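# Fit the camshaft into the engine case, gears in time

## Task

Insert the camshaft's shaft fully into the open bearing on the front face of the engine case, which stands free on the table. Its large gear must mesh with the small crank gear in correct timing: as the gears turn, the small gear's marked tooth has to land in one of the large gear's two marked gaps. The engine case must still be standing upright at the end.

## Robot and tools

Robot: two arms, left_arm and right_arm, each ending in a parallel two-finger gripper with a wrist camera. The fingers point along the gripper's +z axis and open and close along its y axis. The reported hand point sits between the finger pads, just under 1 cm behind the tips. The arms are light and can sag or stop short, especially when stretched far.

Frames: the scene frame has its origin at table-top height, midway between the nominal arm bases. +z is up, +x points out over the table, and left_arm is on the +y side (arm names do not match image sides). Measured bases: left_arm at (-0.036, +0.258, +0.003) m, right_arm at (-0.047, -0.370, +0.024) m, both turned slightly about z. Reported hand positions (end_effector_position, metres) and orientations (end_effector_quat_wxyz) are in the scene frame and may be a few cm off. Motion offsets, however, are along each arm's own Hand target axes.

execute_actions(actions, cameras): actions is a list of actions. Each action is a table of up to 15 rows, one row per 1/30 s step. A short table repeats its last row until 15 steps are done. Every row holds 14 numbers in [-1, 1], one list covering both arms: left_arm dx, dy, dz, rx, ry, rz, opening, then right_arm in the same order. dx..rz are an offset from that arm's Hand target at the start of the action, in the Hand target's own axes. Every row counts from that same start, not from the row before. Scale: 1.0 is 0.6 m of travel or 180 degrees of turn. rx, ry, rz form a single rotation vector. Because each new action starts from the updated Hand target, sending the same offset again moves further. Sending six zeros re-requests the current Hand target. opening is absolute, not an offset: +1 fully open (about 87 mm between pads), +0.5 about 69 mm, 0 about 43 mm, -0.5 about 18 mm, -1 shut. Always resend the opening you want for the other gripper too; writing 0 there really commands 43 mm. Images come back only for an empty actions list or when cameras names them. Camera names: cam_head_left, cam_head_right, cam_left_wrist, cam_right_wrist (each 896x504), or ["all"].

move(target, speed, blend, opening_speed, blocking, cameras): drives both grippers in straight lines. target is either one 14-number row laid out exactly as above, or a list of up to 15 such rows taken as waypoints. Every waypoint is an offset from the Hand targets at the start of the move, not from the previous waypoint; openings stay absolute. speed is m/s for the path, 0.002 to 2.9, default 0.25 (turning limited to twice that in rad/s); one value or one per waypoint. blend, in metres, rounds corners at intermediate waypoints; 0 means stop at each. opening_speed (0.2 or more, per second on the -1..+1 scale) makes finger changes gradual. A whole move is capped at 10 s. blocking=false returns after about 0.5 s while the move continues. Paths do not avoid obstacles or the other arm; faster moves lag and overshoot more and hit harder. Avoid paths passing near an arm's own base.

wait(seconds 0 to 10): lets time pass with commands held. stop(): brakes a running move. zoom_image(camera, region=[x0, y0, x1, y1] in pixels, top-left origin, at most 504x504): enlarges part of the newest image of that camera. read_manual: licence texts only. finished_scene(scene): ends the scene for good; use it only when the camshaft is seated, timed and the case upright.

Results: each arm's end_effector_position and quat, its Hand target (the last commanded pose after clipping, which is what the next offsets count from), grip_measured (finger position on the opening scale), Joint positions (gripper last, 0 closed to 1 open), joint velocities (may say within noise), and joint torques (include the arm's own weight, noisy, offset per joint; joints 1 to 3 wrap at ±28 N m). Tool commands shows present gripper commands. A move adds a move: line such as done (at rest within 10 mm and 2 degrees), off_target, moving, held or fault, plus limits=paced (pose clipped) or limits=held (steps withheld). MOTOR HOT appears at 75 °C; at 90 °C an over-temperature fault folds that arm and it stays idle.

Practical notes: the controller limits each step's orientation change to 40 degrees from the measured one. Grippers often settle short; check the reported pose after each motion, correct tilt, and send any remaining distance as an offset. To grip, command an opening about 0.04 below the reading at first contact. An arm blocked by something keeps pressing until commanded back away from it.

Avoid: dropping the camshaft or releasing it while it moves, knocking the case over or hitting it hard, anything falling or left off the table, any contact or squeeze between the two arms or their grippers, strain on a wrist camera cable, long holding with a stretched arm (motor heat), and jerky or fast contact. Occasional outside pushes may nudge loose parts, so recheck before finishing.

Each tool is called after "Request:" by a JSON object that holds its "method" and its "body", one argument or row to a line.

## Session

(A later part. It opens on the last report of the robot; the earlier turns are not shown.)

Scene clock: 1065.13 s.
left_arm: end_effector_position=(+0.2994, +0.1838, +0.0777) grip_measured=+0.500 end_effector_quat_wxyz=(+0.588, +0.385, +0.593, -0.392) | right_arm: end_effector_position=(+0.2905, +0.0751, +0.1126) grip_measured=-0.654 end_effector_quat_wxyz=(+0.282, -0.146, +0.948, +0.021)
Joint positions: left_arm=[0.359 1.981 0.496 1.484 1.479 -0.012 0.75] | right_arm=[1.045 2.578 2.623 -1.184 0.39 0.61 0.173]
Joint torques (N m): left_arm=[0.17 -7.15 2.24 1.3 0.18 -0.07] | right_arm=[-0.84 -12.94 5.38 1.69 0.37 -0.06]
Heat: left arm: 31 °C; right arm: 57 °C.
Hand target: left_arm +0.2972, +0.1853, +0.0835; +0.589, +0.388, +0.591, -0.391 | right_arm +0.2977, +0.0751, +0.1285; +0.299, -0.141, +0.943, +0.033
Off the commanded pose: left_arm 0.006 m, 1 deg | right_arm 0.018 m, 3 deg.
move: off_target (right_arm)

Request:
{"method": "move", "body": {
  "target": [0,0,0,0,0,0,0.5,0.0015,0,0.0025,0,0,0,-0.76],
  "speed": 0.06,
  "cameras": ["cam_right_wrist"]
}}

Scene clock: 1069.37 s.
left_arm: end_effector_position=(+0.2994, +0.1838, +0.0777) grip_measured=+0.500 end_effector_quat_wxyz=(+0.588, +0.385, +0.593, -0.392) | right_arm: end_effector_position=(+0.2900, +0.0742, +0.1049) grip_measured=-0.654 end_effector_quat_wxyz=(+0.278, -0.147, +0.949, +0.016)
Joint positions: left_arm=[0.359 1.981 0.496 1.484 1.479 -0.012 0.75] | right_arm=[1.045 2.578 2.596 -1.168 0.39 0.61 0.173]
Joint torques (N m): left_arm=[0.16 -7.12 2.25 1.3 0.18 -0.06] | right_arm=[-0.83 -13.71 5.79 1.67 0.37 -0.04]
Heat: left arm: 31 °C; right arm: 57 °C.
Hand target: left_arm +0.2972, +0.1853, +0.0835; +0.589, +0.388, +0.591, -0.391 | right_arm +0.2979, +0.0750, +0.1267; +0.299, -0.141, +0.943, +0.033
Off the commanded pose: left_arm 0.006 m, 1 deg | right_arm 0.023 m, 3 deg.
move: off_target (right_arm)
Images, in order (width x height): cam_right_wrist 896x504.

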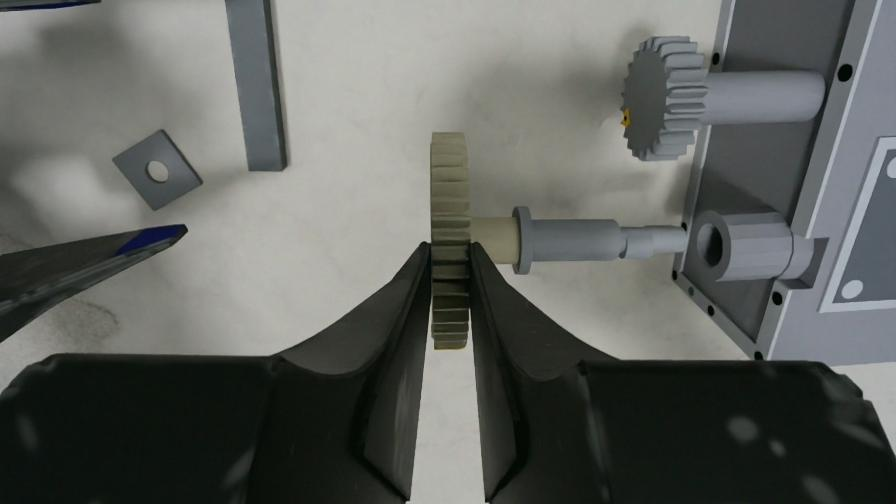

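Request:
{"method": "move", "body": {
  "target": [0,0,0,0,0,0,0.5,0,-0.015,0,0,0,0,-0.76],
  "speed": 0.06,
  "cameras": ["cam_right_wrist","cam_left_wrist"]
}}

Request:
{"method": "zoom_image", "body": {
  "camera": "cam_right_wrist",
  "region": [500, 0, 896, 360]
}}

Scene clock: 1076.80 s.
left_arm: end_effector_position=(+0.2994, +0.1838, +0.0777) grip_measured=+0.500 end_effector_quat_wxyz=(+0.588, +0.385, +0.593, -0.392) | right_arm: end_effector_position=(+0.2935, +0.0644, +0.0984) grip_measured=-0.654 end_effector_quat_wxyz=(+0.275, -0.147, +0.950, +0.011)
Joint positions: left_arm=[0.359 1.981 0.496 1.484 1.479 -0.012 0.75] | right_arm=[1.029 2.528 2.476 -1.107 0.387 0.599 0.173]
Joint torques (N m): left_arm=[0.14 -7.1 2.24 1.29 0.18 -0.07] | right_arm=[-0.66 -14.52 5.87 1.67 0.34 -0.05]
Heat: left arm: 32 °C; right arm: 58 °C.
Hand target: left_arm +0.2972, +0.1853, +0.0835; +0.589, +0.388, +0.591, -0.391 | right_arm +0.3005, +0.0663, +0.1269; +0.299, -0.141, +0.943, +0.033
Off the commanded pose: left_arm 0.006 m, 1 deg | right_arm 0.029 m, 4 deg.
move: off_target (right_arm)
Images, in order (width x height): cam_left_wrist 896x504, cam_right_wrist 896x504.

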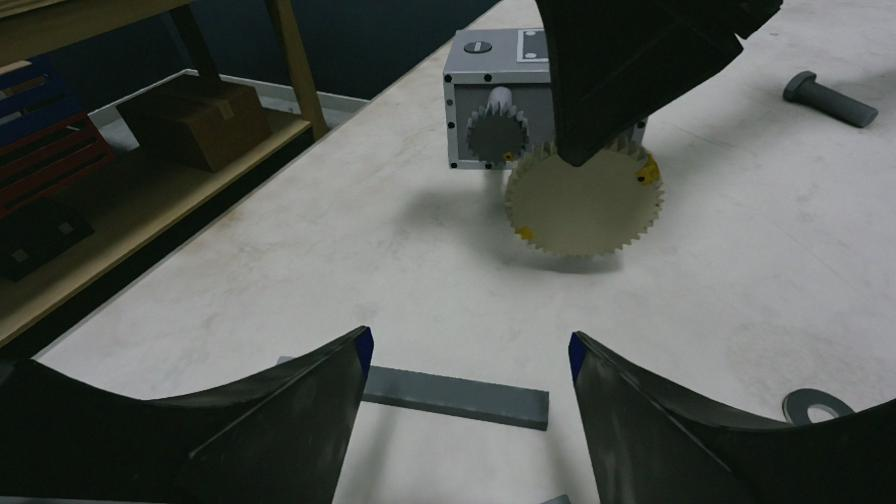

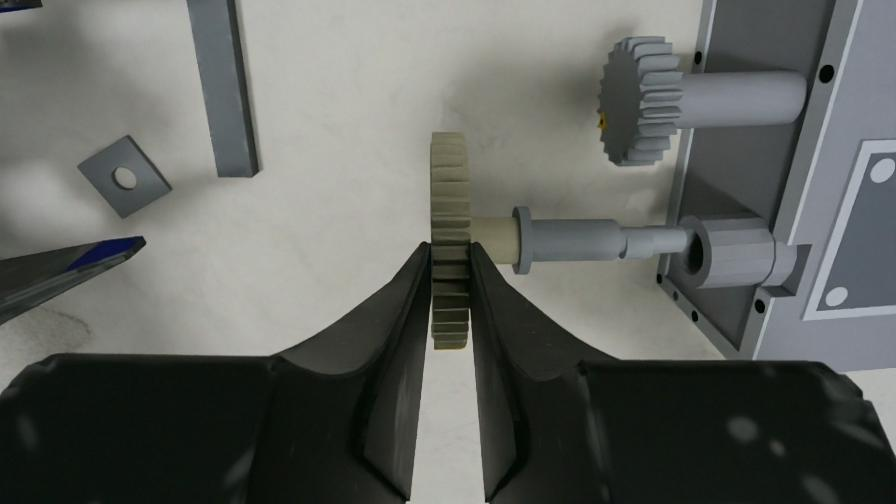

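Scaled by 1.273 from the camera's 896x504 image, which has a finer 1280x720 frame.

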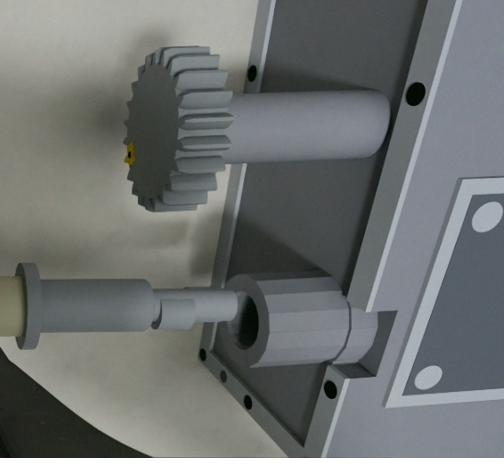

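Request:
{"method": "move", "body": {
  "target": [0,0,0,0,0,0,0.5,-0.0065,0,-0.0135,0,0,0,-0.76],
  "speed": 0.06,
  "cameras": ["cam_right_wrist"]
}}

Request:
{"method": "zoom_image", "body": {
  "camera": "cam_right_wrist",
  "region": [500, 0, 896, 360]
}}

Scene clock: 1083.63 s.
left_arm: end_effector_position=(+0.2994, +0.1838, +0.0777) grip_measured=+0.500 end_effector_quat_wxyz=(+0.588, +0.385, +0.593, -0.392) | right_arm: end_effector_position=(+0.2918, +0.0620, +0.0975) grip_measured=-0.654 end_effector_quat_wxyz=(+0.271, -0.148, +0.951, +0.007)
Joint positions: left_arm=[0.359 1.981 0.496 1.484 1.479 -0.012 0.75] | right_arm=[1.029 2.528 2.476 -1.119 0.387 0.599 0.173]
Joint torques (N m): left_arm=[0.14 -7.15 2.22 1.3 0.18 -0.06] | right_arm=[-0.55 -14.48 9.37 1.39 0.36 -0.04]
Heat: left arm: 32 °C; right arm: 59 °C.
Hand target: left_arm +0.2972, +0.1853, +0.0835; +0.589, +0.388, +0.591, -0.391 | right_arm +0.2990, +0.0661, +0.1357; +0.299, -0.141, +0.943, +0.033
Off the commanded pose: left_arm 0.006 m, 1 deg | right_arm 0.039 m, 5 deg.
move: off_target (right_arm)
Images, in order (width x height): cam_right_wrist 896x504.

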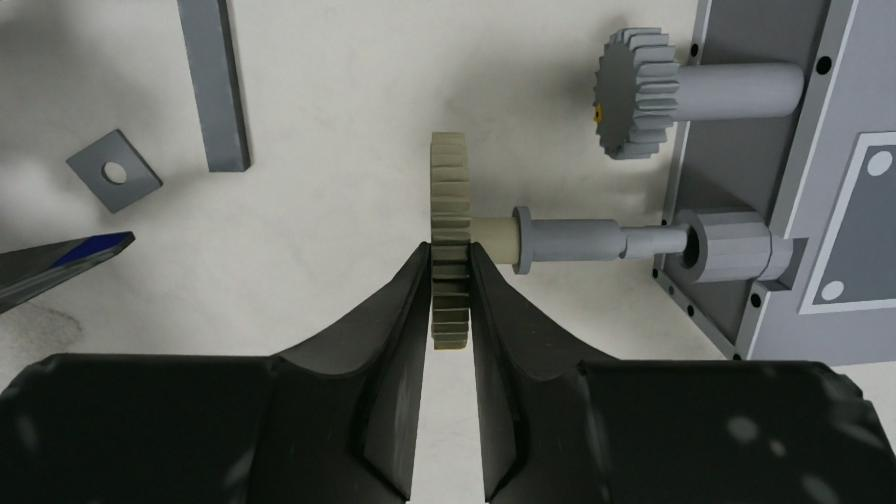

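Scaled by 1.273 from the camera's 896x504 image, which has a finer 1280x720 frame.

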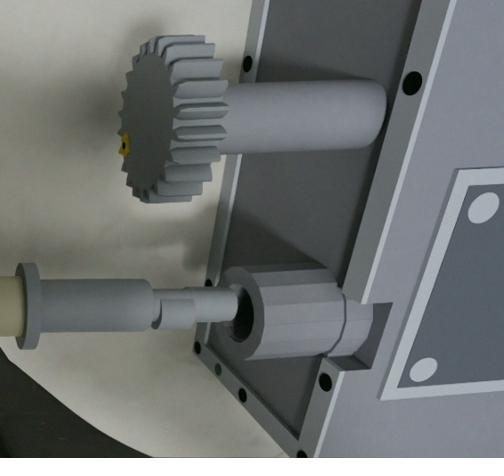

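Request:
{"method": "move", "body": {
  "target": [0,0,0,0,0,0,0.5,0,-0.012,0,0,0,0,-0.76],
  "speed": 0.04,
  "cameras": ["cam_right_wrist"]
}}

Request:
{"method": "zoom_image", "body": {
  "camera": "cam_right_wrist",
  "region": [600, 160, 800, 320]
}}

Scene clock: 1088.67 s.
left_arm: end_effector_position=(+0.2994, +0.1838, +0.0777) grip_measured=+0.500 end_effector_quat_wxyz=(+0.588, +0.385, +0.593, -0.392) | right_arm: end_effector_position=(+0.2921, +0.0592, +0.1056) grip_measured=-0.654 end_effector_quat_wxyz=(+0.274, -0.149, +0.950, +0.010)
Joint positions: left_arm=[0.359 1.981 0.496 1.484 1.479 -0.012 0.75] | right_arm=[1.025 2.5 2.454 -1.113 0.384 0.591 0.173]
Joint torques (N m): left_arm=[0.14 -7.1 2.22 1.3 0.18 -0.07] | right_arm=[-1.1 -14.74 5.79 1.64 0.32 -0.07]
Heat: left arm: 32 °C; right arm: 60 °C.
Hand target: left_arm +0.2972, +0.1853, +0.0835; +0.589, +0.388, +0.591, -0.391 | right_arm +0.3012, +0.0592, +0.1361; +0.299, -0.141, +0.943, +0.033
Off the commanded pose: left_arm 0.006 m, 1 deg | right_arm 0.032 m, 4 deg.
move: off_target (right_arm)
Images, in order (width x height): cam_right_wrist 896x504.

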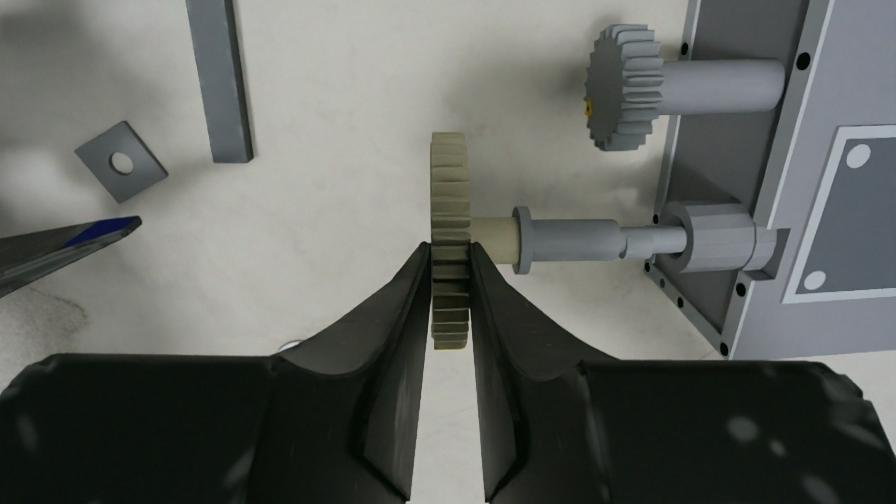

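Scaled by 2.520 from the camera's 896x504 image, which has a finer 1280x720 frame.

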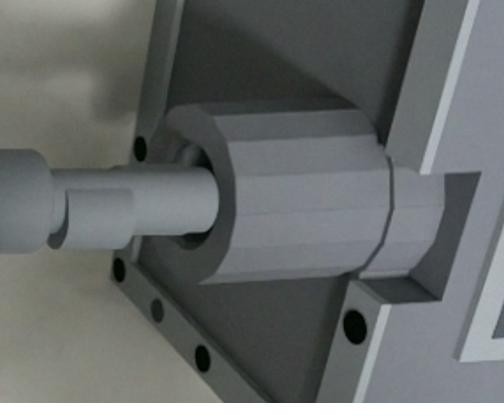

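Request:
{"method": "move", "body": {
  "target": [0,0,0,0,0,0,0.5,0,-0.012,0,0,0,0,-0.76],
  "speed": 0.04,
  "cameras": ["cam_right_wrist"]
}}

Request:
{"method": "zoom_image", "body": {
  "camera": "cam_right_wrist",
  "region": [600, 160, 800, 320]
}}

Scene clock: 1098.93 s.
left_arm: end_effector_position=(+0.2994, +0.1838, +0.0777) grip_measured=+0.500 end_effector_quat_wxyz=(+0.588, +0.385, +0.593, -0.392) | right_arm: end_effector_position=(+0.2932, +0.0562, +0.1069) grip_measured=-0.654 end_effector_quat_wxyz=(+0.273, -0.148, +0.950, +0.019)
Joint positions: left_arm=[0.359 1.981 0.496 1.484 1.479 -0.012 0.75] | right_arm=[1.016 2.463 2.39 -1.073 0.367 0.585 0.173]
Joint torques (N m): left_arm=[0.14 -7.12 2.24 1.29 0.18 -0.06] | right_arm=[-1.13 -14.57 5.83 1.58 0.43 -0.09]
Heat: left arm: 32 °C; right arm: 61 °C.
Hand target: left_arm +0.2972, +0.1853, +0.0835; +0.589, +0.388, +0.591, -0.391 | right_arm +0.3032, +0.0523, +0.1362; +0.299, -0.141, +0.943, +0.033
Off the commanded pose: left_arm 0.006 m, 1 deg | right_arm 0.031 m, 4 deg.
move: off_target (right_arm)
Images, in order (width x height): cam_right_wrist 896x504.

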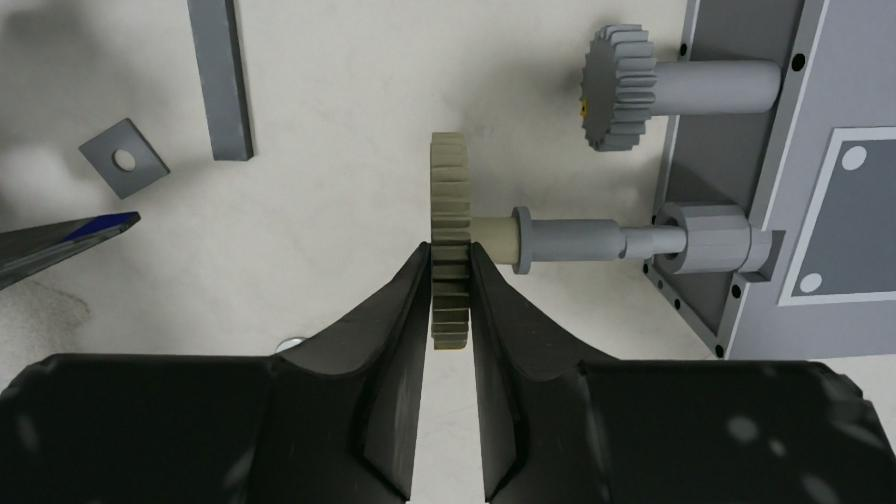

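Scaled by 2.520 from the camera's 896x504 image, which has a finer 1280x720 frame.

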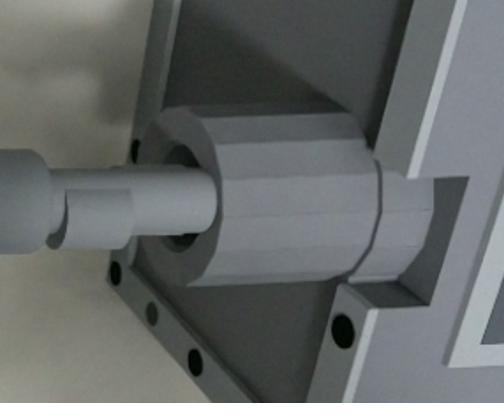

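Request:
{"method": "zoom_image", "body": {
  "camera": "cam_right_wrist",
  "region": [640, 190, 720, 290]
}}

Request:
{"method": "wait", "body": {
  "seconds": 0,
  "cameras": ["cam_left_wrist","cam_head_left"]
}}

Request:
{"method": "zoom_image", "body": {
  "camera": "cam_left_wrist",
  "region": [430, 20, 770, 290]
}}

Scaled by 5.040 from the camera's 896x504 image, which has a finer 1280x720 frame.

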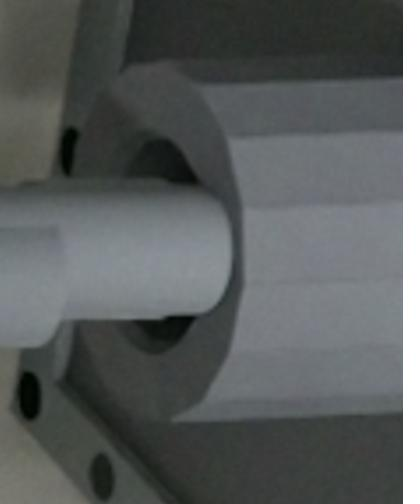

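Scene clock: 1112.50 s.
left_arm: end_effector_position=(+0.2994, +0.1838, +0.0777) grip_measured=+0.500 end_effector_quat_wxyz=(+0.588, +0.385, +0.593, -0.392) | right_arm: end_effector_position=(+0.2932, +0.0562, +0.1069) grip_measured=-0.654 end_effector_quat_wxyz=(+0.273, -0.148, +0.950, +0.019)
Joint positions: left_arm=[0.359 1.981 0.496 1.484 1.479 -0.012 0.75] | right_arm=[1.016 2.463 2.39 -1.073 0.367 0.584 0.173]
Joint torques (N m): left_arm=[0.16 -7.13 2.22 1.3 0.18 -0.06] | right_arm=[-1.17 -14.52 5.76 1.6 0.45 -0.09]
Heat: left arm: 32 °C; right arm: 66 °C.
Hand target: left_arm +0.2972, +0.1853, +0.0835; +0.589, +0.388, +0.591, -0.391 | right_arm +0.3032, +0.0523, +0.1362; +0.299, -0.141, +0.943, +0.033
Tool commands: left_gripper/opening=+0.5 right_gripper/opening=-0.76
Off the commanded pose: left_arm 0.006 m, 1 deg | right_arm 0.031 m, 4 deg.
Images, in order (width x height): cam_head_left 896x504, cam_left_wrist 896x504.

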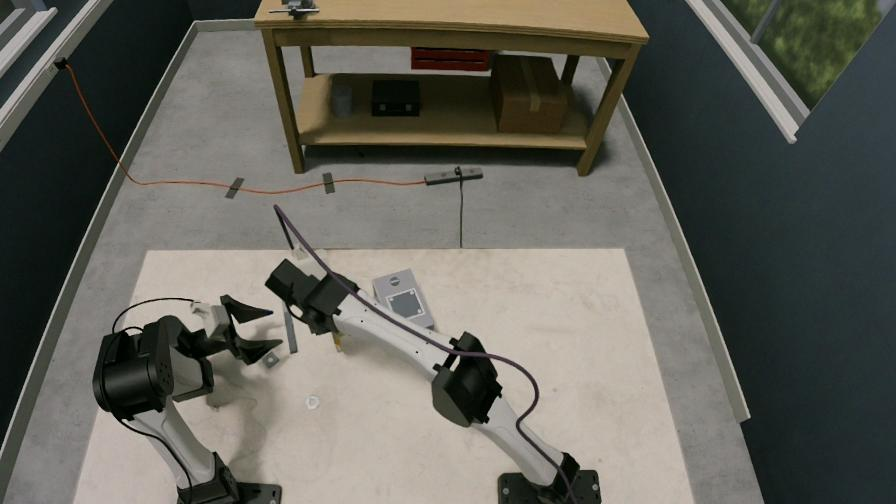

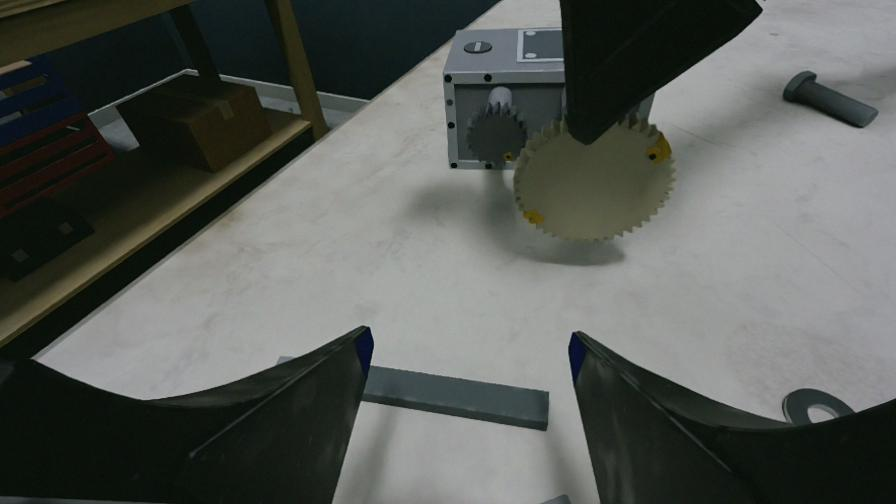

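Scaled by 1.482 from the camera's 896x504 image, which has a finer 1280x720 frame.

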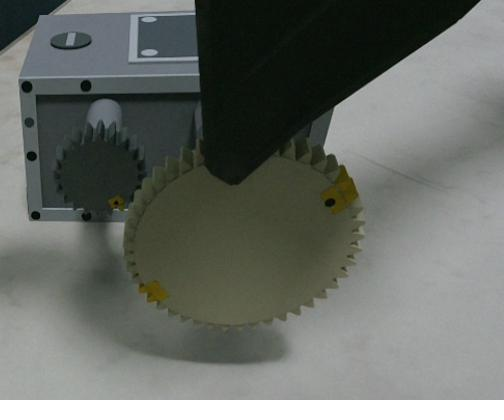

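Request:
{"method": "move", "body": {
  "target": [0,0,0,0,0,0,0.5,0.009,0.015,0.014,0,0,0,-0.76],
  "speed": 0.06,
  "cameras": ["cam_right_wrist"]
}}

Scene clock: 1126.20 s.
left_arm: end_effector_position=(+0.2994, +0.1838, +0.0777) grip_measured=+0.500 end_effector_quat_wxyz=(+0.588, +0.385, +0.593, -0.392) | right_arm: end_effector_position=(+0.2937, +0.0570, +0.1072) grip_measured=-0.654 end_effector_quat_wxyz=(+0.274, -0.148, +0.950, +0.020)
Joint positions: left_arm=[0.359 1.981 0.496 1.484 1.479 -0.012 0.75] | right_arm=[1.016 2.463 2.39 -1.069 0.367 0.584 0.173]
Joint torques (N m): left_arm=[0.17 -7.15 2.24 1.3 0.17 -0.06] | right_arm=[-0.21 -12.4 7.15 1.71 0.47 0.01]
Heat: left arm: 32 °C; right arm: 68 °C.
Hand target: left_arm +0.2972, +0.1853, +0.0835; +0.589, +0.388, +0.591, -0.391 | right_arm +0.3011, +0.0608, +0.1260; +0.299, -0.141, +0.943, +0.033
Off the commanded pose: left_arm 0.006 m, 1 deg | right_arm 0.021 m, 3 deg.
move: off_target (right_arm)
Images, in order (width x height): cam_right_wrist 896x504.

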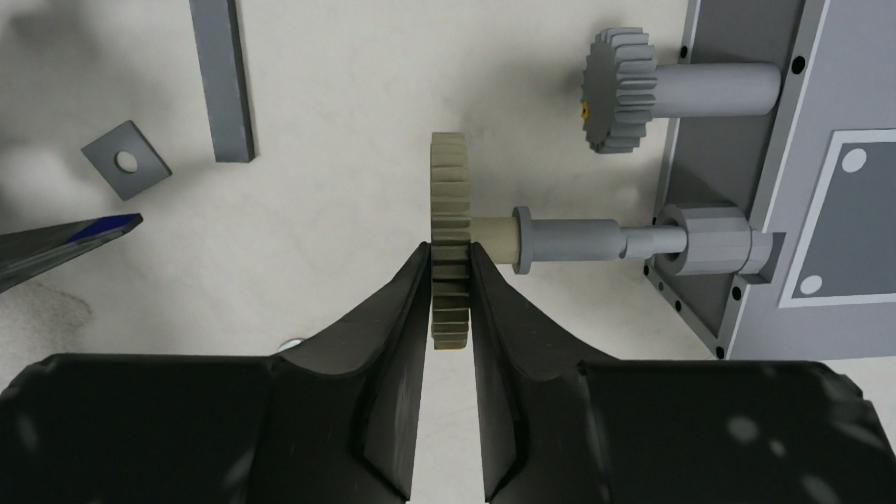

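Request:
{"method": "move", "body": {
  "target": [0,0,0,0,0,0,0.5,0.005,0.006,0.008,0,0,0,-0.76],
  "speed": 0.08,
  "cameras": ["cam_right_wrist"]
}}

Request:
{"method": "zoom_image", "body": {
  "camera": "cam_right_wrist",
  "region": [640, 190, 720, 290]
}}

Scene clock: 1136.40 s.
left_arm: end_effector_position=(+0.2994, +0.1838, +0.0777) grip_measured=+0.500 end_effector_quat_wxyz=(+0.588, +0.385, +0.593, -0.392) | right_arm: end_effector_position=(+0.2954, +0.0590, +0.1080) grip_measured=-0.654 end_effector_quat_wxyz=(+0.278, -0.147, +0.949, +0.023)
Joint positions: left_arm=[0.359 1.981 0.496 1.484 1.479 -0.012 0.75] | right_arm=[1.016 2.463 2.39 -1.058 0.369 0.584 0.173]
Joint torques (N m): left_arm=[0.17 -7.16 2.22 1.3 0.17 -0.07] | right_arm=[0.23 -11.45 6.97 1.71 0.49 0.07]
Heat: left arm: 32 °C; right arm: 67 °C.
Hand target: left_arm +0.2972, +0.1853, +0.0835; +0.589, +0.388, +0.591, -0.391 | right_arm +0.3004, +0.0643, +0.1203; +0.299, -0.141, +0.943, +0.033
Off the commanded pose: left_arm 0.006 m, 1 deg | right_arm 0.014 m, 3 deg.
move: off_target (right_arm)
Images, in order (width x height): cam_right_wrist 896x504.

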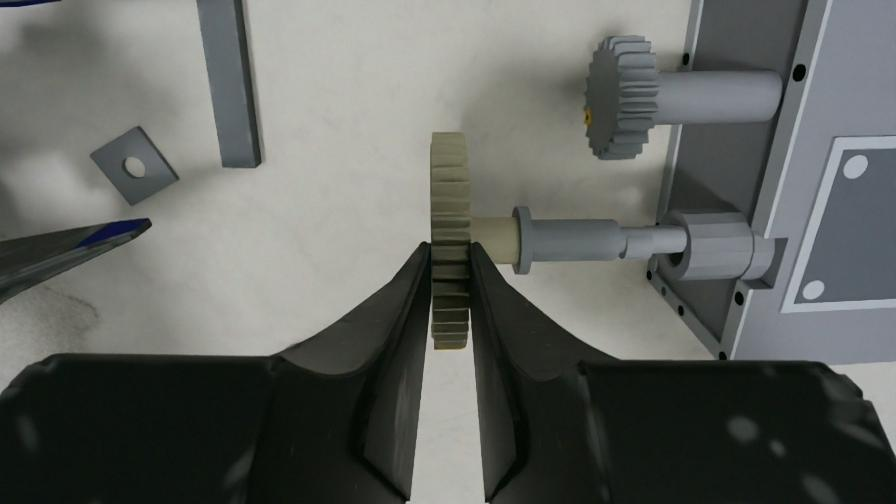

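Scaled by 5.040 from the camera's 896x504 image, which has a finer 1280x720 frame.

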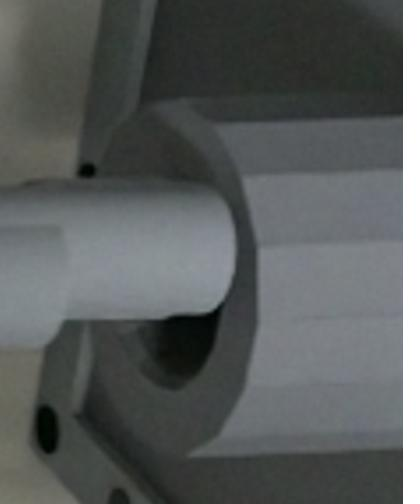

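Request:
{"method": "move", "body": {
  "target": [0,0,0,0,0,0,0.5,0.0103,0.003,0.0055,0,0,0,-0.76],
  "speed": 0.08,
  "cameras": ["cam_right_wrist"]
}}

Request:
{"method": "zoom_image", "body": {
  "camera": "cam_right_wrist",
  "region": [640, 190, 720, 290]
}}

Scene clock: 1143.83 s.
left_arm: end_effector_position=(+0.2994, +0.1838, +0.0777) grip_measured=+0.500 end_effector_quat_wxyz=(+0.588, +0.385, +0.593, -0.392) | right_arm: end_effector_position=(+0.2955, +0.0585, +0.0971) grip_measured=-0.654 end_effector_quat_wxyz=(+0.276, -0.147, +0.949, +0.020)
Joint positions: left_arm=[0.359 1.981 0.496 1.484 1.479 -0.012 0.75] | right_arm=[1.016 2.463 2.348 -1.024 0.371 0.584 0.173]
Joint torques (N m): left_arm=[0.16 -7.13 2.25 1.3 0.18 -0.06] | right_arm=[0.68 -12.68 6.01 1.71 0.49 0.12]
Heat: left arm: 32 °C; right arm: 65 °C.
Hand target: left_arm +0.2972, +0.1853, +0.0835; +0.589, +0.388, +0.591, -0.391 | right_arm +0.2968, +0.0649, +0.1140; +0.299, -0.141, +0.943, +0.033
Off the commanded pose: left_arm 0.006 m, 1 deg | right_arm 0.018 m, 3 deg.
move: off_target (right_arm)
Images, in order (width x height): cam_right_wrist 896x504.

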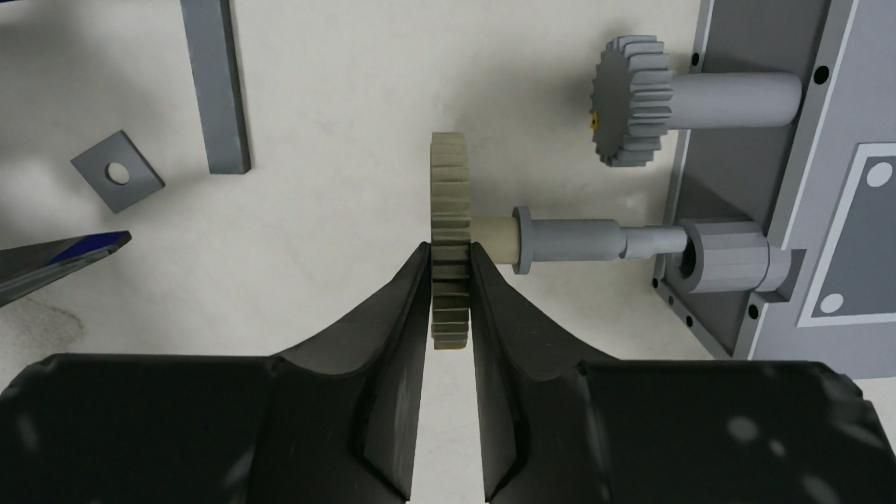

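Scaled by 5.040 from the camera's 896x504 image, which has a finer 1280x720 frame.

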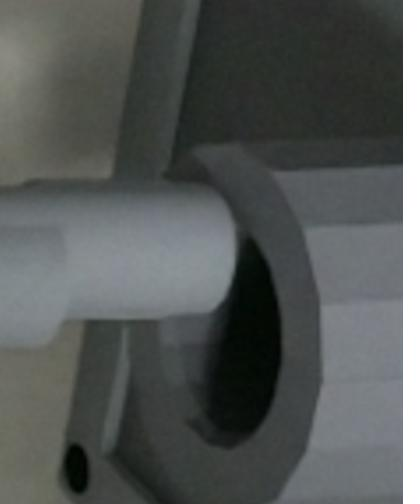

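Request:
{"method": "move", "body": {
  "target": [0,0,0,0,0,0,0.5,0.003,0.002,-0.0125,0,0,0,-0.76],
  "speed": 0.08,
  "cameras": ["cam_right_wrist"]
}}

Request:
{"method": "zoom_image", "body": {
  "camera": "cam_right_wrist",
  "region": [640, 190, 720, 290]
}}

Scene clock: 1152.50 s.
left_arm: end_effector_position=(+0.2994, +0.1838, +0.0777) grip_measured=+0.500 end_effector_quat_wxyz=(+0.588, +0.385, +0.593, -0.392) | right_arm: end_effector_position=(+0.2899, +0.0597, +0.0930) grip_measured=-0.654 end_effector_quat_wxyz=(+0.273, -0.151, +0.950, +0.016)
Joint positions: left_arm=[0.359 1.981 0.496 1.484 1.479 -0.012 0.75] | right_arm=[1.027 2.463 2.334 -1.023 0.375 0.59 0.173]
Joint torques (N m): left_arm=[0.16 -7.13 2.25 1.3 0.18 -0.06] | right_arm=[0.49 -14.01 5.85 1.61 0.5 0.17]
Heat: left arm: 32 °C; right arm: 65 °C.
Hand target: left_arm +0.2972, +0.1853, +0.0835; +0.589, +0.388, +0.591, -0.391 | right_arm +0.2909, +0.0645, +0.1191; +0.299, -0.141, +0.943, +0.033
Off the commanded pose: left_arm 0.006 m, 1 deg | right_arm 0.027 m, 4 deg.
move: off_target (right_arm)
Images, in order (width x height): cam_right_wrist 896x504.

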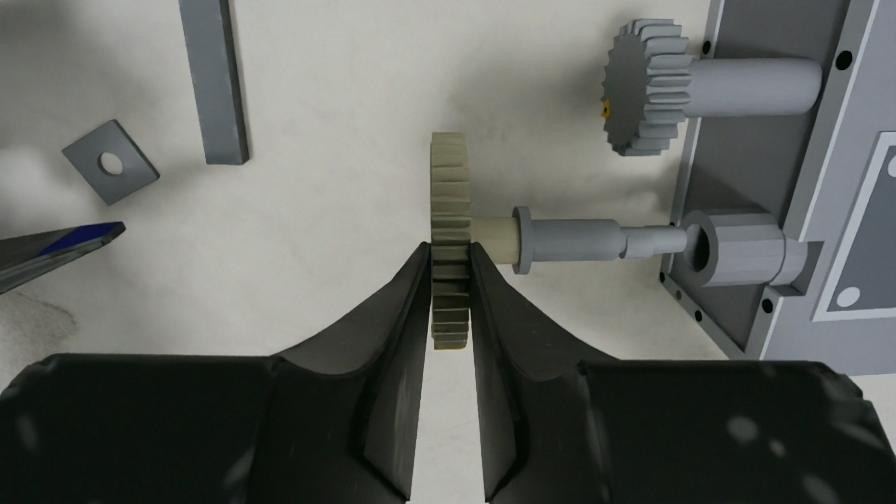

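Scaled by 5.040 from the camera's 896x504 image, which has a finer 1280x720 frame.

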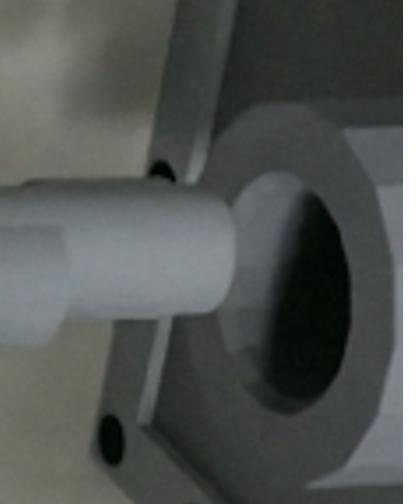

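Request:
{"method": "move", "body": {
  "target": [0,0,0,0,0,0,0.5,-0.009,0,-0.0145,0,0,0,-0.76],
  "speed": 0.08,
  "cameras": ["cam_right_wrist"]
}}

Request:
{"method": "zoom_image", "body": {
  "camera": "cam_right_wrist",
  "region": [640, 190, 720, 290]
}}

Scene clock: 1162.37 s.
left_arm: end_effector_position=(+0.2994, +0.1838, +0.0777) grip_measured=+0.500 end_effector_quat_wxyz=(+0.588, +0.385, +0.593, -0.392) | right_arm: end_effector_position=(+0.2862, +0.0552, +0.0914) grip_measured=-0.654 end_effector_quat_wxyz=(+0.265, -0.153, +0.952, +0.008)
Joint positions: left_arm=[0.359 1.981 0.496 1.484 1.479 -0.012 0.75] | right_arm=[1.028 2.463 2.334 -1.048 0.375 0.591 0.173]
Joint torques (N m): left_arm=[0.16 -7.13 2.22 1.3 0.17 -0.06] | right_arm=[0.59 -13.94 9.74 1.4 0.49 0.15]
Heat: left arm: 32 °C; right arm: 67 °C.
Hand target: left_arm +0.2972, +0.1853, +0.0835; +0.589, +0.388, +0.591, -0.391 | right_arm +0.2902, +0.0647, +0.1293; +0.299, -0.141, +0.943, +0.033
Off the commanded pose: left_arm 0.006 m, 1 deg | right_arm 0.039 m, 5 deg.
move: off_target (right_arm)
Images, in order (width x height): cam_right_wrist 896x504.

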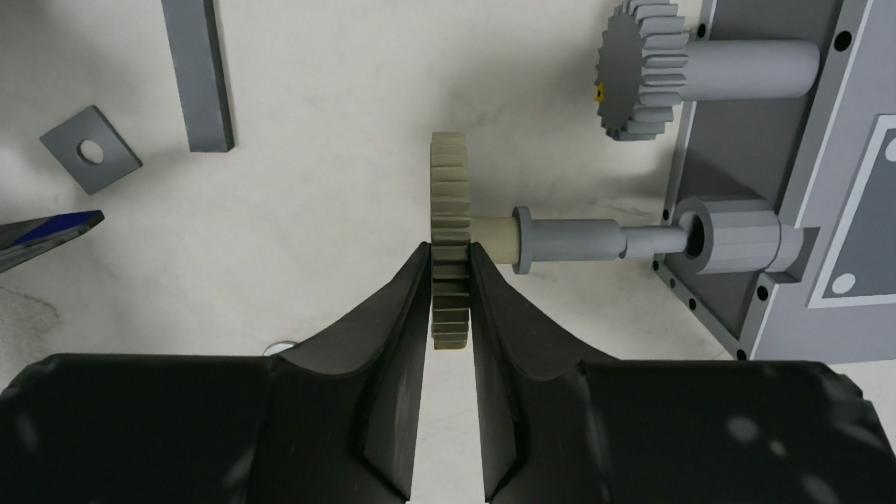

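Scaled by 5.040 from the camera's 896x504 image, which has a finer 1280x720 frame.

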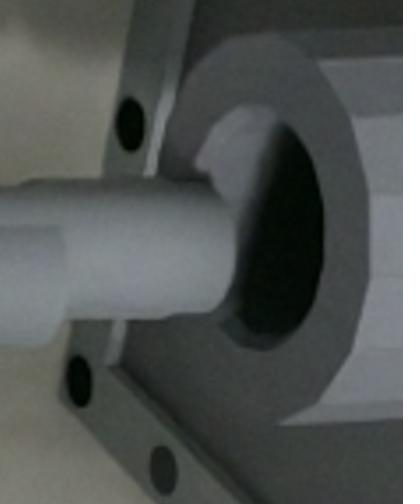

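Request:
{"method": "move", "body": {
  "target": [0,0,0,0,0,0,0.5,-0.0035,0,-0.0055,0,0,0,-0.76],
  "speed": 0.08,
  "cameras": ["cam_right_wrist"]
}}

Request:
{"method": "zoom_image", "body": {
  "camera": "cam_right_wrist",
  "region": [640, 190, 720, 290]
}}

Scene clock: 1169.73 s.
left_arm: end_effector_position=(+0.2994, +0.1838, +0.0777) grip_measured=+0.500 end_effector_quat_wxyz=(+0.588, +0.385, +0.593, -0.392) | right_arm: end_effector_position=(+0.2860, +0.0547, +0.0954) grip_measured=-0.654 end_effector_quat_wxyz=(+0.266, -0.152, +0.952, +0.008)
Joint positions: left_arm=[0.359 1.981 0.496 1.484 1.479 -0.012 0.75] | right_arm=[1.028 2.463 2.35 -1.064 0.376 0.593 0.173]
Joint torques (N m): left_arm=[0.17 -7.13 2.21 1.3 0.18 -0.06] | right_arm=[0.61 -13.7 10.48 1.35 0.49 0.15]
Heat: left arm: 32 °C; right arm: 68 °C.
Hand target: left_arm +0.2972, +0.1853, +0.0835; +0.589, +0.388, +0.591, -0.391 | right_arm +0.2900, +0.0647, +0.1332; +0.299, -0.141, +0.943, +0.033
Off the commanded pose: left_arm 0.006 m, 1 deg | right_arm 0.039 m, 5 deg.
move: off_target (right_arm)
Images, in order (width x height): cam_right_wrist 896x504.

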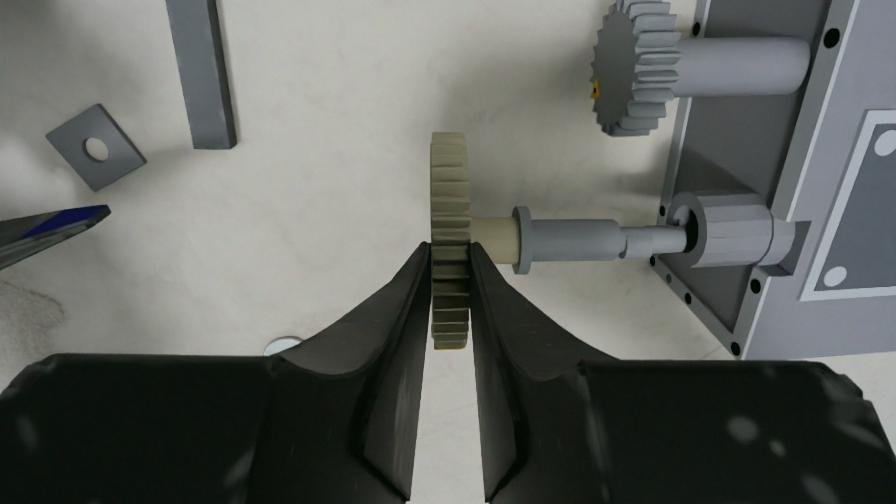

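Scaled by 5.040 from the camera's 896x504 image, which has a finer 1280x720 frame.

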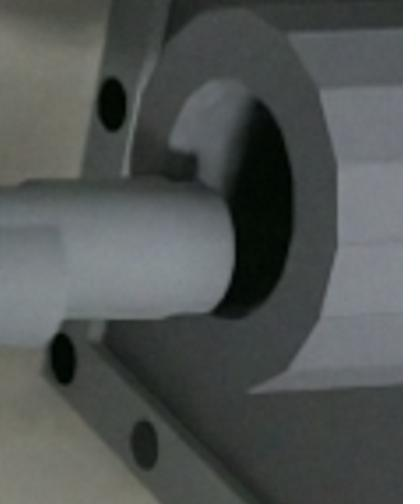

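Request:
{"method": "move", "body": {
  "target": [0,0,0,0,0,0,0.5,-0.0055,0.004,-0.009,-0.014,0,-0.010,-0.76],
  "speed": 0.06,
  "cameras": ["cam_right_wrist"]
}}

Request:
{"method": "zoom_image", "body": {
  "camera": "cam_right_wrist",
  "region": [600, 160, 800, 320]
}}

Scene clock: 1180.90 s.
left_arm: end_effector_position=(+0.2994, +0.1838, +0.0777) grip_measured=+0.500 end_effector_quat_wxyz=(+0.588, +0.385, +0.593, -0.392) | right_arm: end_effector_position=(+0.2838, +0.0563, +0.1012) grip_measured=-0.654 end_effector_quat_wxyz=(+0.263, -0.165, +0.950, +0.016)
Joint positions: left_arm=[0.359 1.981 0.496 1.484 1.479 -0.012 0.75] | right_arm=[1.028 2.45 2.35 -1.064 0.356 0.568 0.173]
Joint torques (N m): left_arm=[0.14 -7.13 2.22 1.3 0.18 -0.06] | right_arm=[0.25 -14.37 8.88 1.64 0.32 -0.07]
Heat: left arm: 32 °C; right arm: 69 °C.
Hand target: left_arm +0.2972, +0.1853, +0.0835; +0.589, +0.388, +0.591, -0.391 | right_arm +0.2889, +0.0670, +0.1395; +0.297, -0.162, +0.940, +0.049
Off the commanded pose: left_arm 0.006 m, 1 deg | right_arm 0.040 m, 6 deg.
move: off_target (right_arm)
Images, in order (width x height): cam_right_wrist 896x504.

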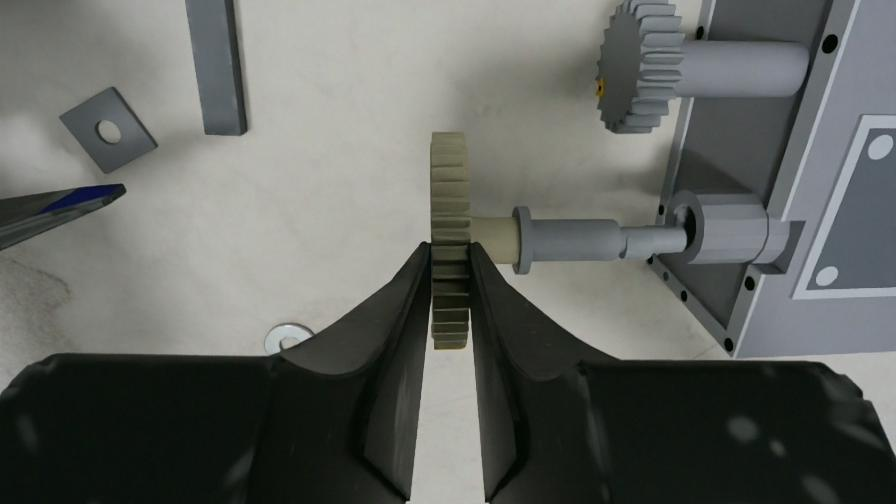

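Scaled by 2.520 from the camera's 896x504 image, which has a finer 1280x720 frame.

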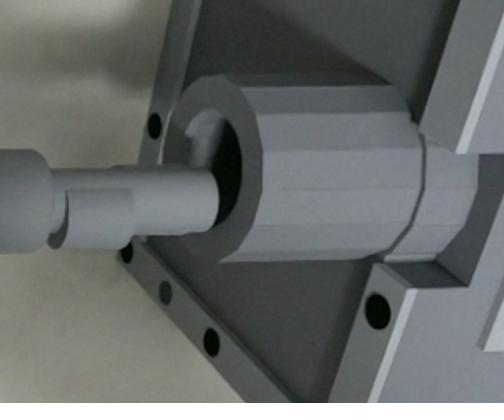

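Request:
{"method": "move", "body": {
  "target": [0,0,0,0,0,0,0.5,-0.013,0.0,0.0013,0,0,0,-0.76],
  "speed": 0.06,
  "cameras": ["cam_right_wrist"]
}}

Request:
{"method": "zoom_image", "body": {
  "camera": "cam_right_wrist",
  "region": [600, 160, 800, 320]
}}

Scene clock: 1187.20 s.
left_arm: end_effector_position=(+0.2994, +0.1838, +0.0777) grip_measured=+0.500 end_effector_quat_wxyz=(+0.588, +0.385, +0.593, -0.392) | right_arm: end_effector_position=(+0.2884, +0.0641, +0.1273) grip_measured=-0.654 end_effector_quat_wxyz=(+0.280, -0.164, +0.945, +0.035)
Joint positions: left_arm=[0.359 1.981 0.496 1.484 1.479 -0.012 0.75] | right_arm=[1.028 2.454 2.447 -1.103 0.351 0.559 0.173]
Joint torques (N m): left_arm=[0.17 -7.15 2.24 1.3 0.18 -0.06] | right_arm=[-0.39 -10.5 10.4 1.52 0.31 -0.05]
Heat: left arm: 32 °C; right arm: 67 °C.
Hand target: left_arm +0.2972, +0.1853, +0.0835; +0.589, +0.388, +0.591, -0.391 | right_arm +0.2954, +0.0693, +0.1432; +0.296, -0.162, +0.940, +0.049
Off the commanded pose: left_arm 0.006 m, 1 deg | right_arm 0.018 m, 3 deg.
move: off_target (right_arm)
Images, in order (width x height): cam_right_wrist 896x504.

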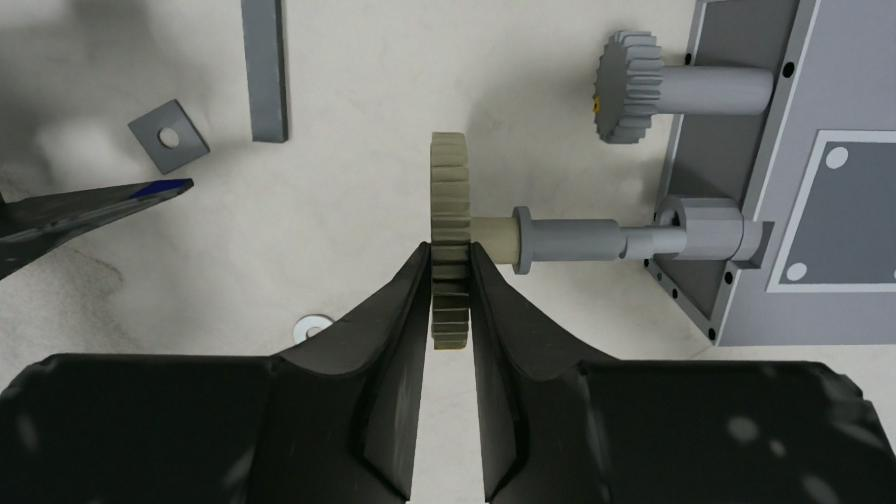

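Scaled by 2.520 from the camera's 896x504 image, which has a finer 1280x720 frame.

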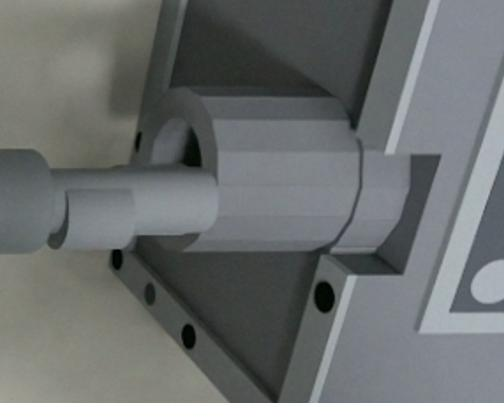

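Request:
{"method": "move", "body": {
  "target": [
    [0,0,0,0,0,0,0.5,0,0.04,0,0,0,0,-0.76],
    [0,0,0,0,0,0,0.5,0.22,0.033,-0.1175,-0.0794,0.0172,0.0629,-0.76]
  ],
  "speed": 0.12,
  "blend": [0.015,0],
  "cameras": ["all"]
}}

Scene clock: 1232.90 s.
left_arm: end_effector_position=(+0.2994, +0.1838, +0.0777) grip_measured=+0.500 end_effector_quat_wxyz=(+0.588, +0.385, +0.593, -0.392) | right_arm: end_effector_position=(+0.1494, +0.0297, +0.1075) grip_measured=-0.654 end_effector_quat_wxyz=(+0.228, -0.113, +0.954, +0.160)
Joint positions: left_arm=[0.359 1.981 0.496 1.484 1.479 -0.012 0.75] | right_arm=[1.171 1.862 1.416 -0.597 0.21 0.836 0.173]
Joint torques (N m): left_arm=[0.13 -7.13 2.22 1.3 0.18 -0.07] | right_arm=[0.5 -9.85 6.11 1.98 0.2 0.18]
Heat: left arm: 32 °C; right arm: 62 °C.
Hand target: left_arm +0.2972, +0.1853, +0.0835; +0.589, +0.388, +0.591, -0.391 | right_arm +0.1489, +0.0382, +0.1253; +0.243, -0.106, +0.945, +0.190
Off the commanded pose: left_arm 0.006 m, 1 deg | right_arm 0.020 m, 4 deg.
move: off_target (right_arm); blend cut to 0.0122 m at target 1

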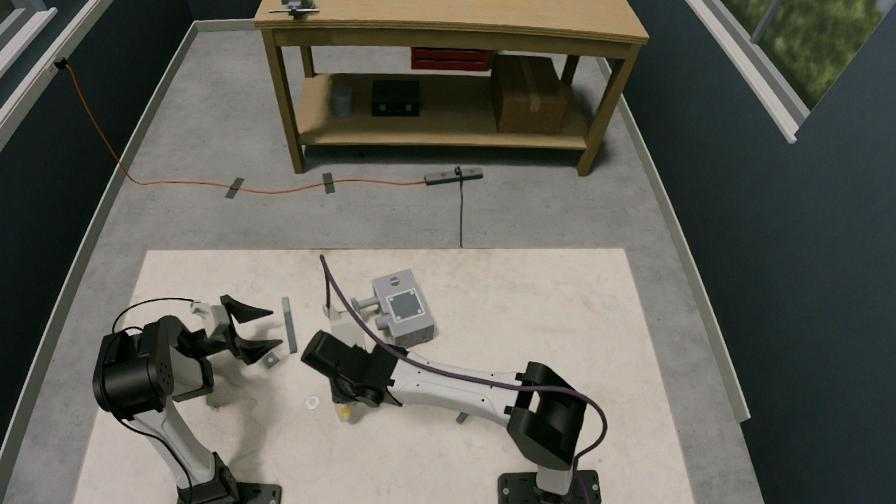

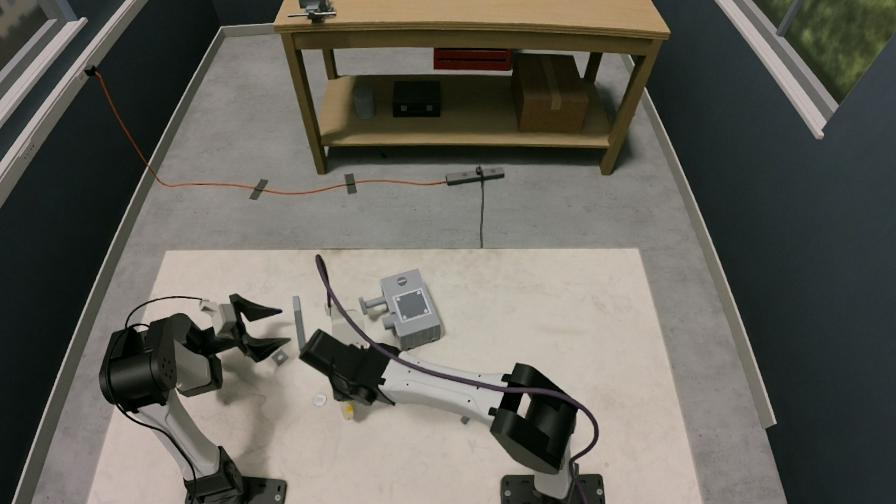

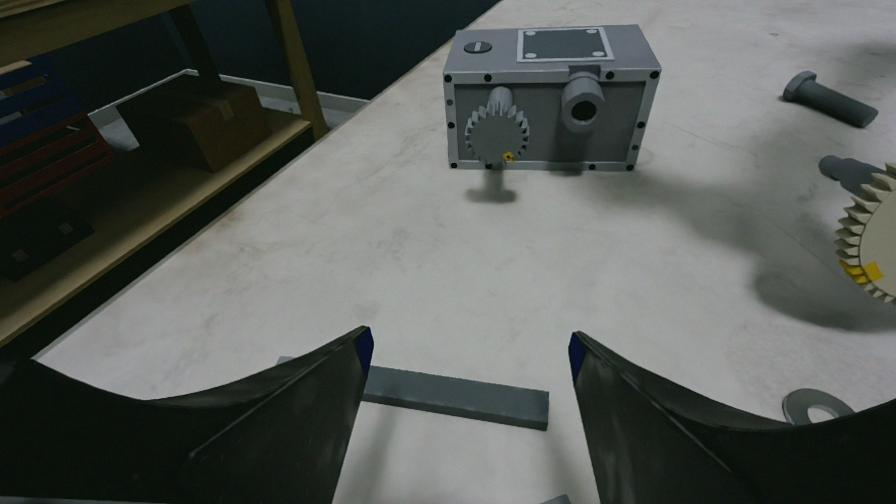

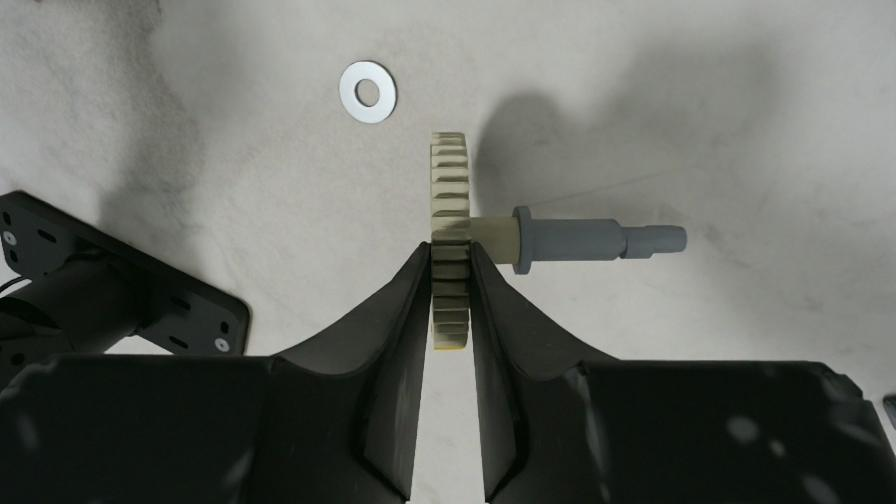

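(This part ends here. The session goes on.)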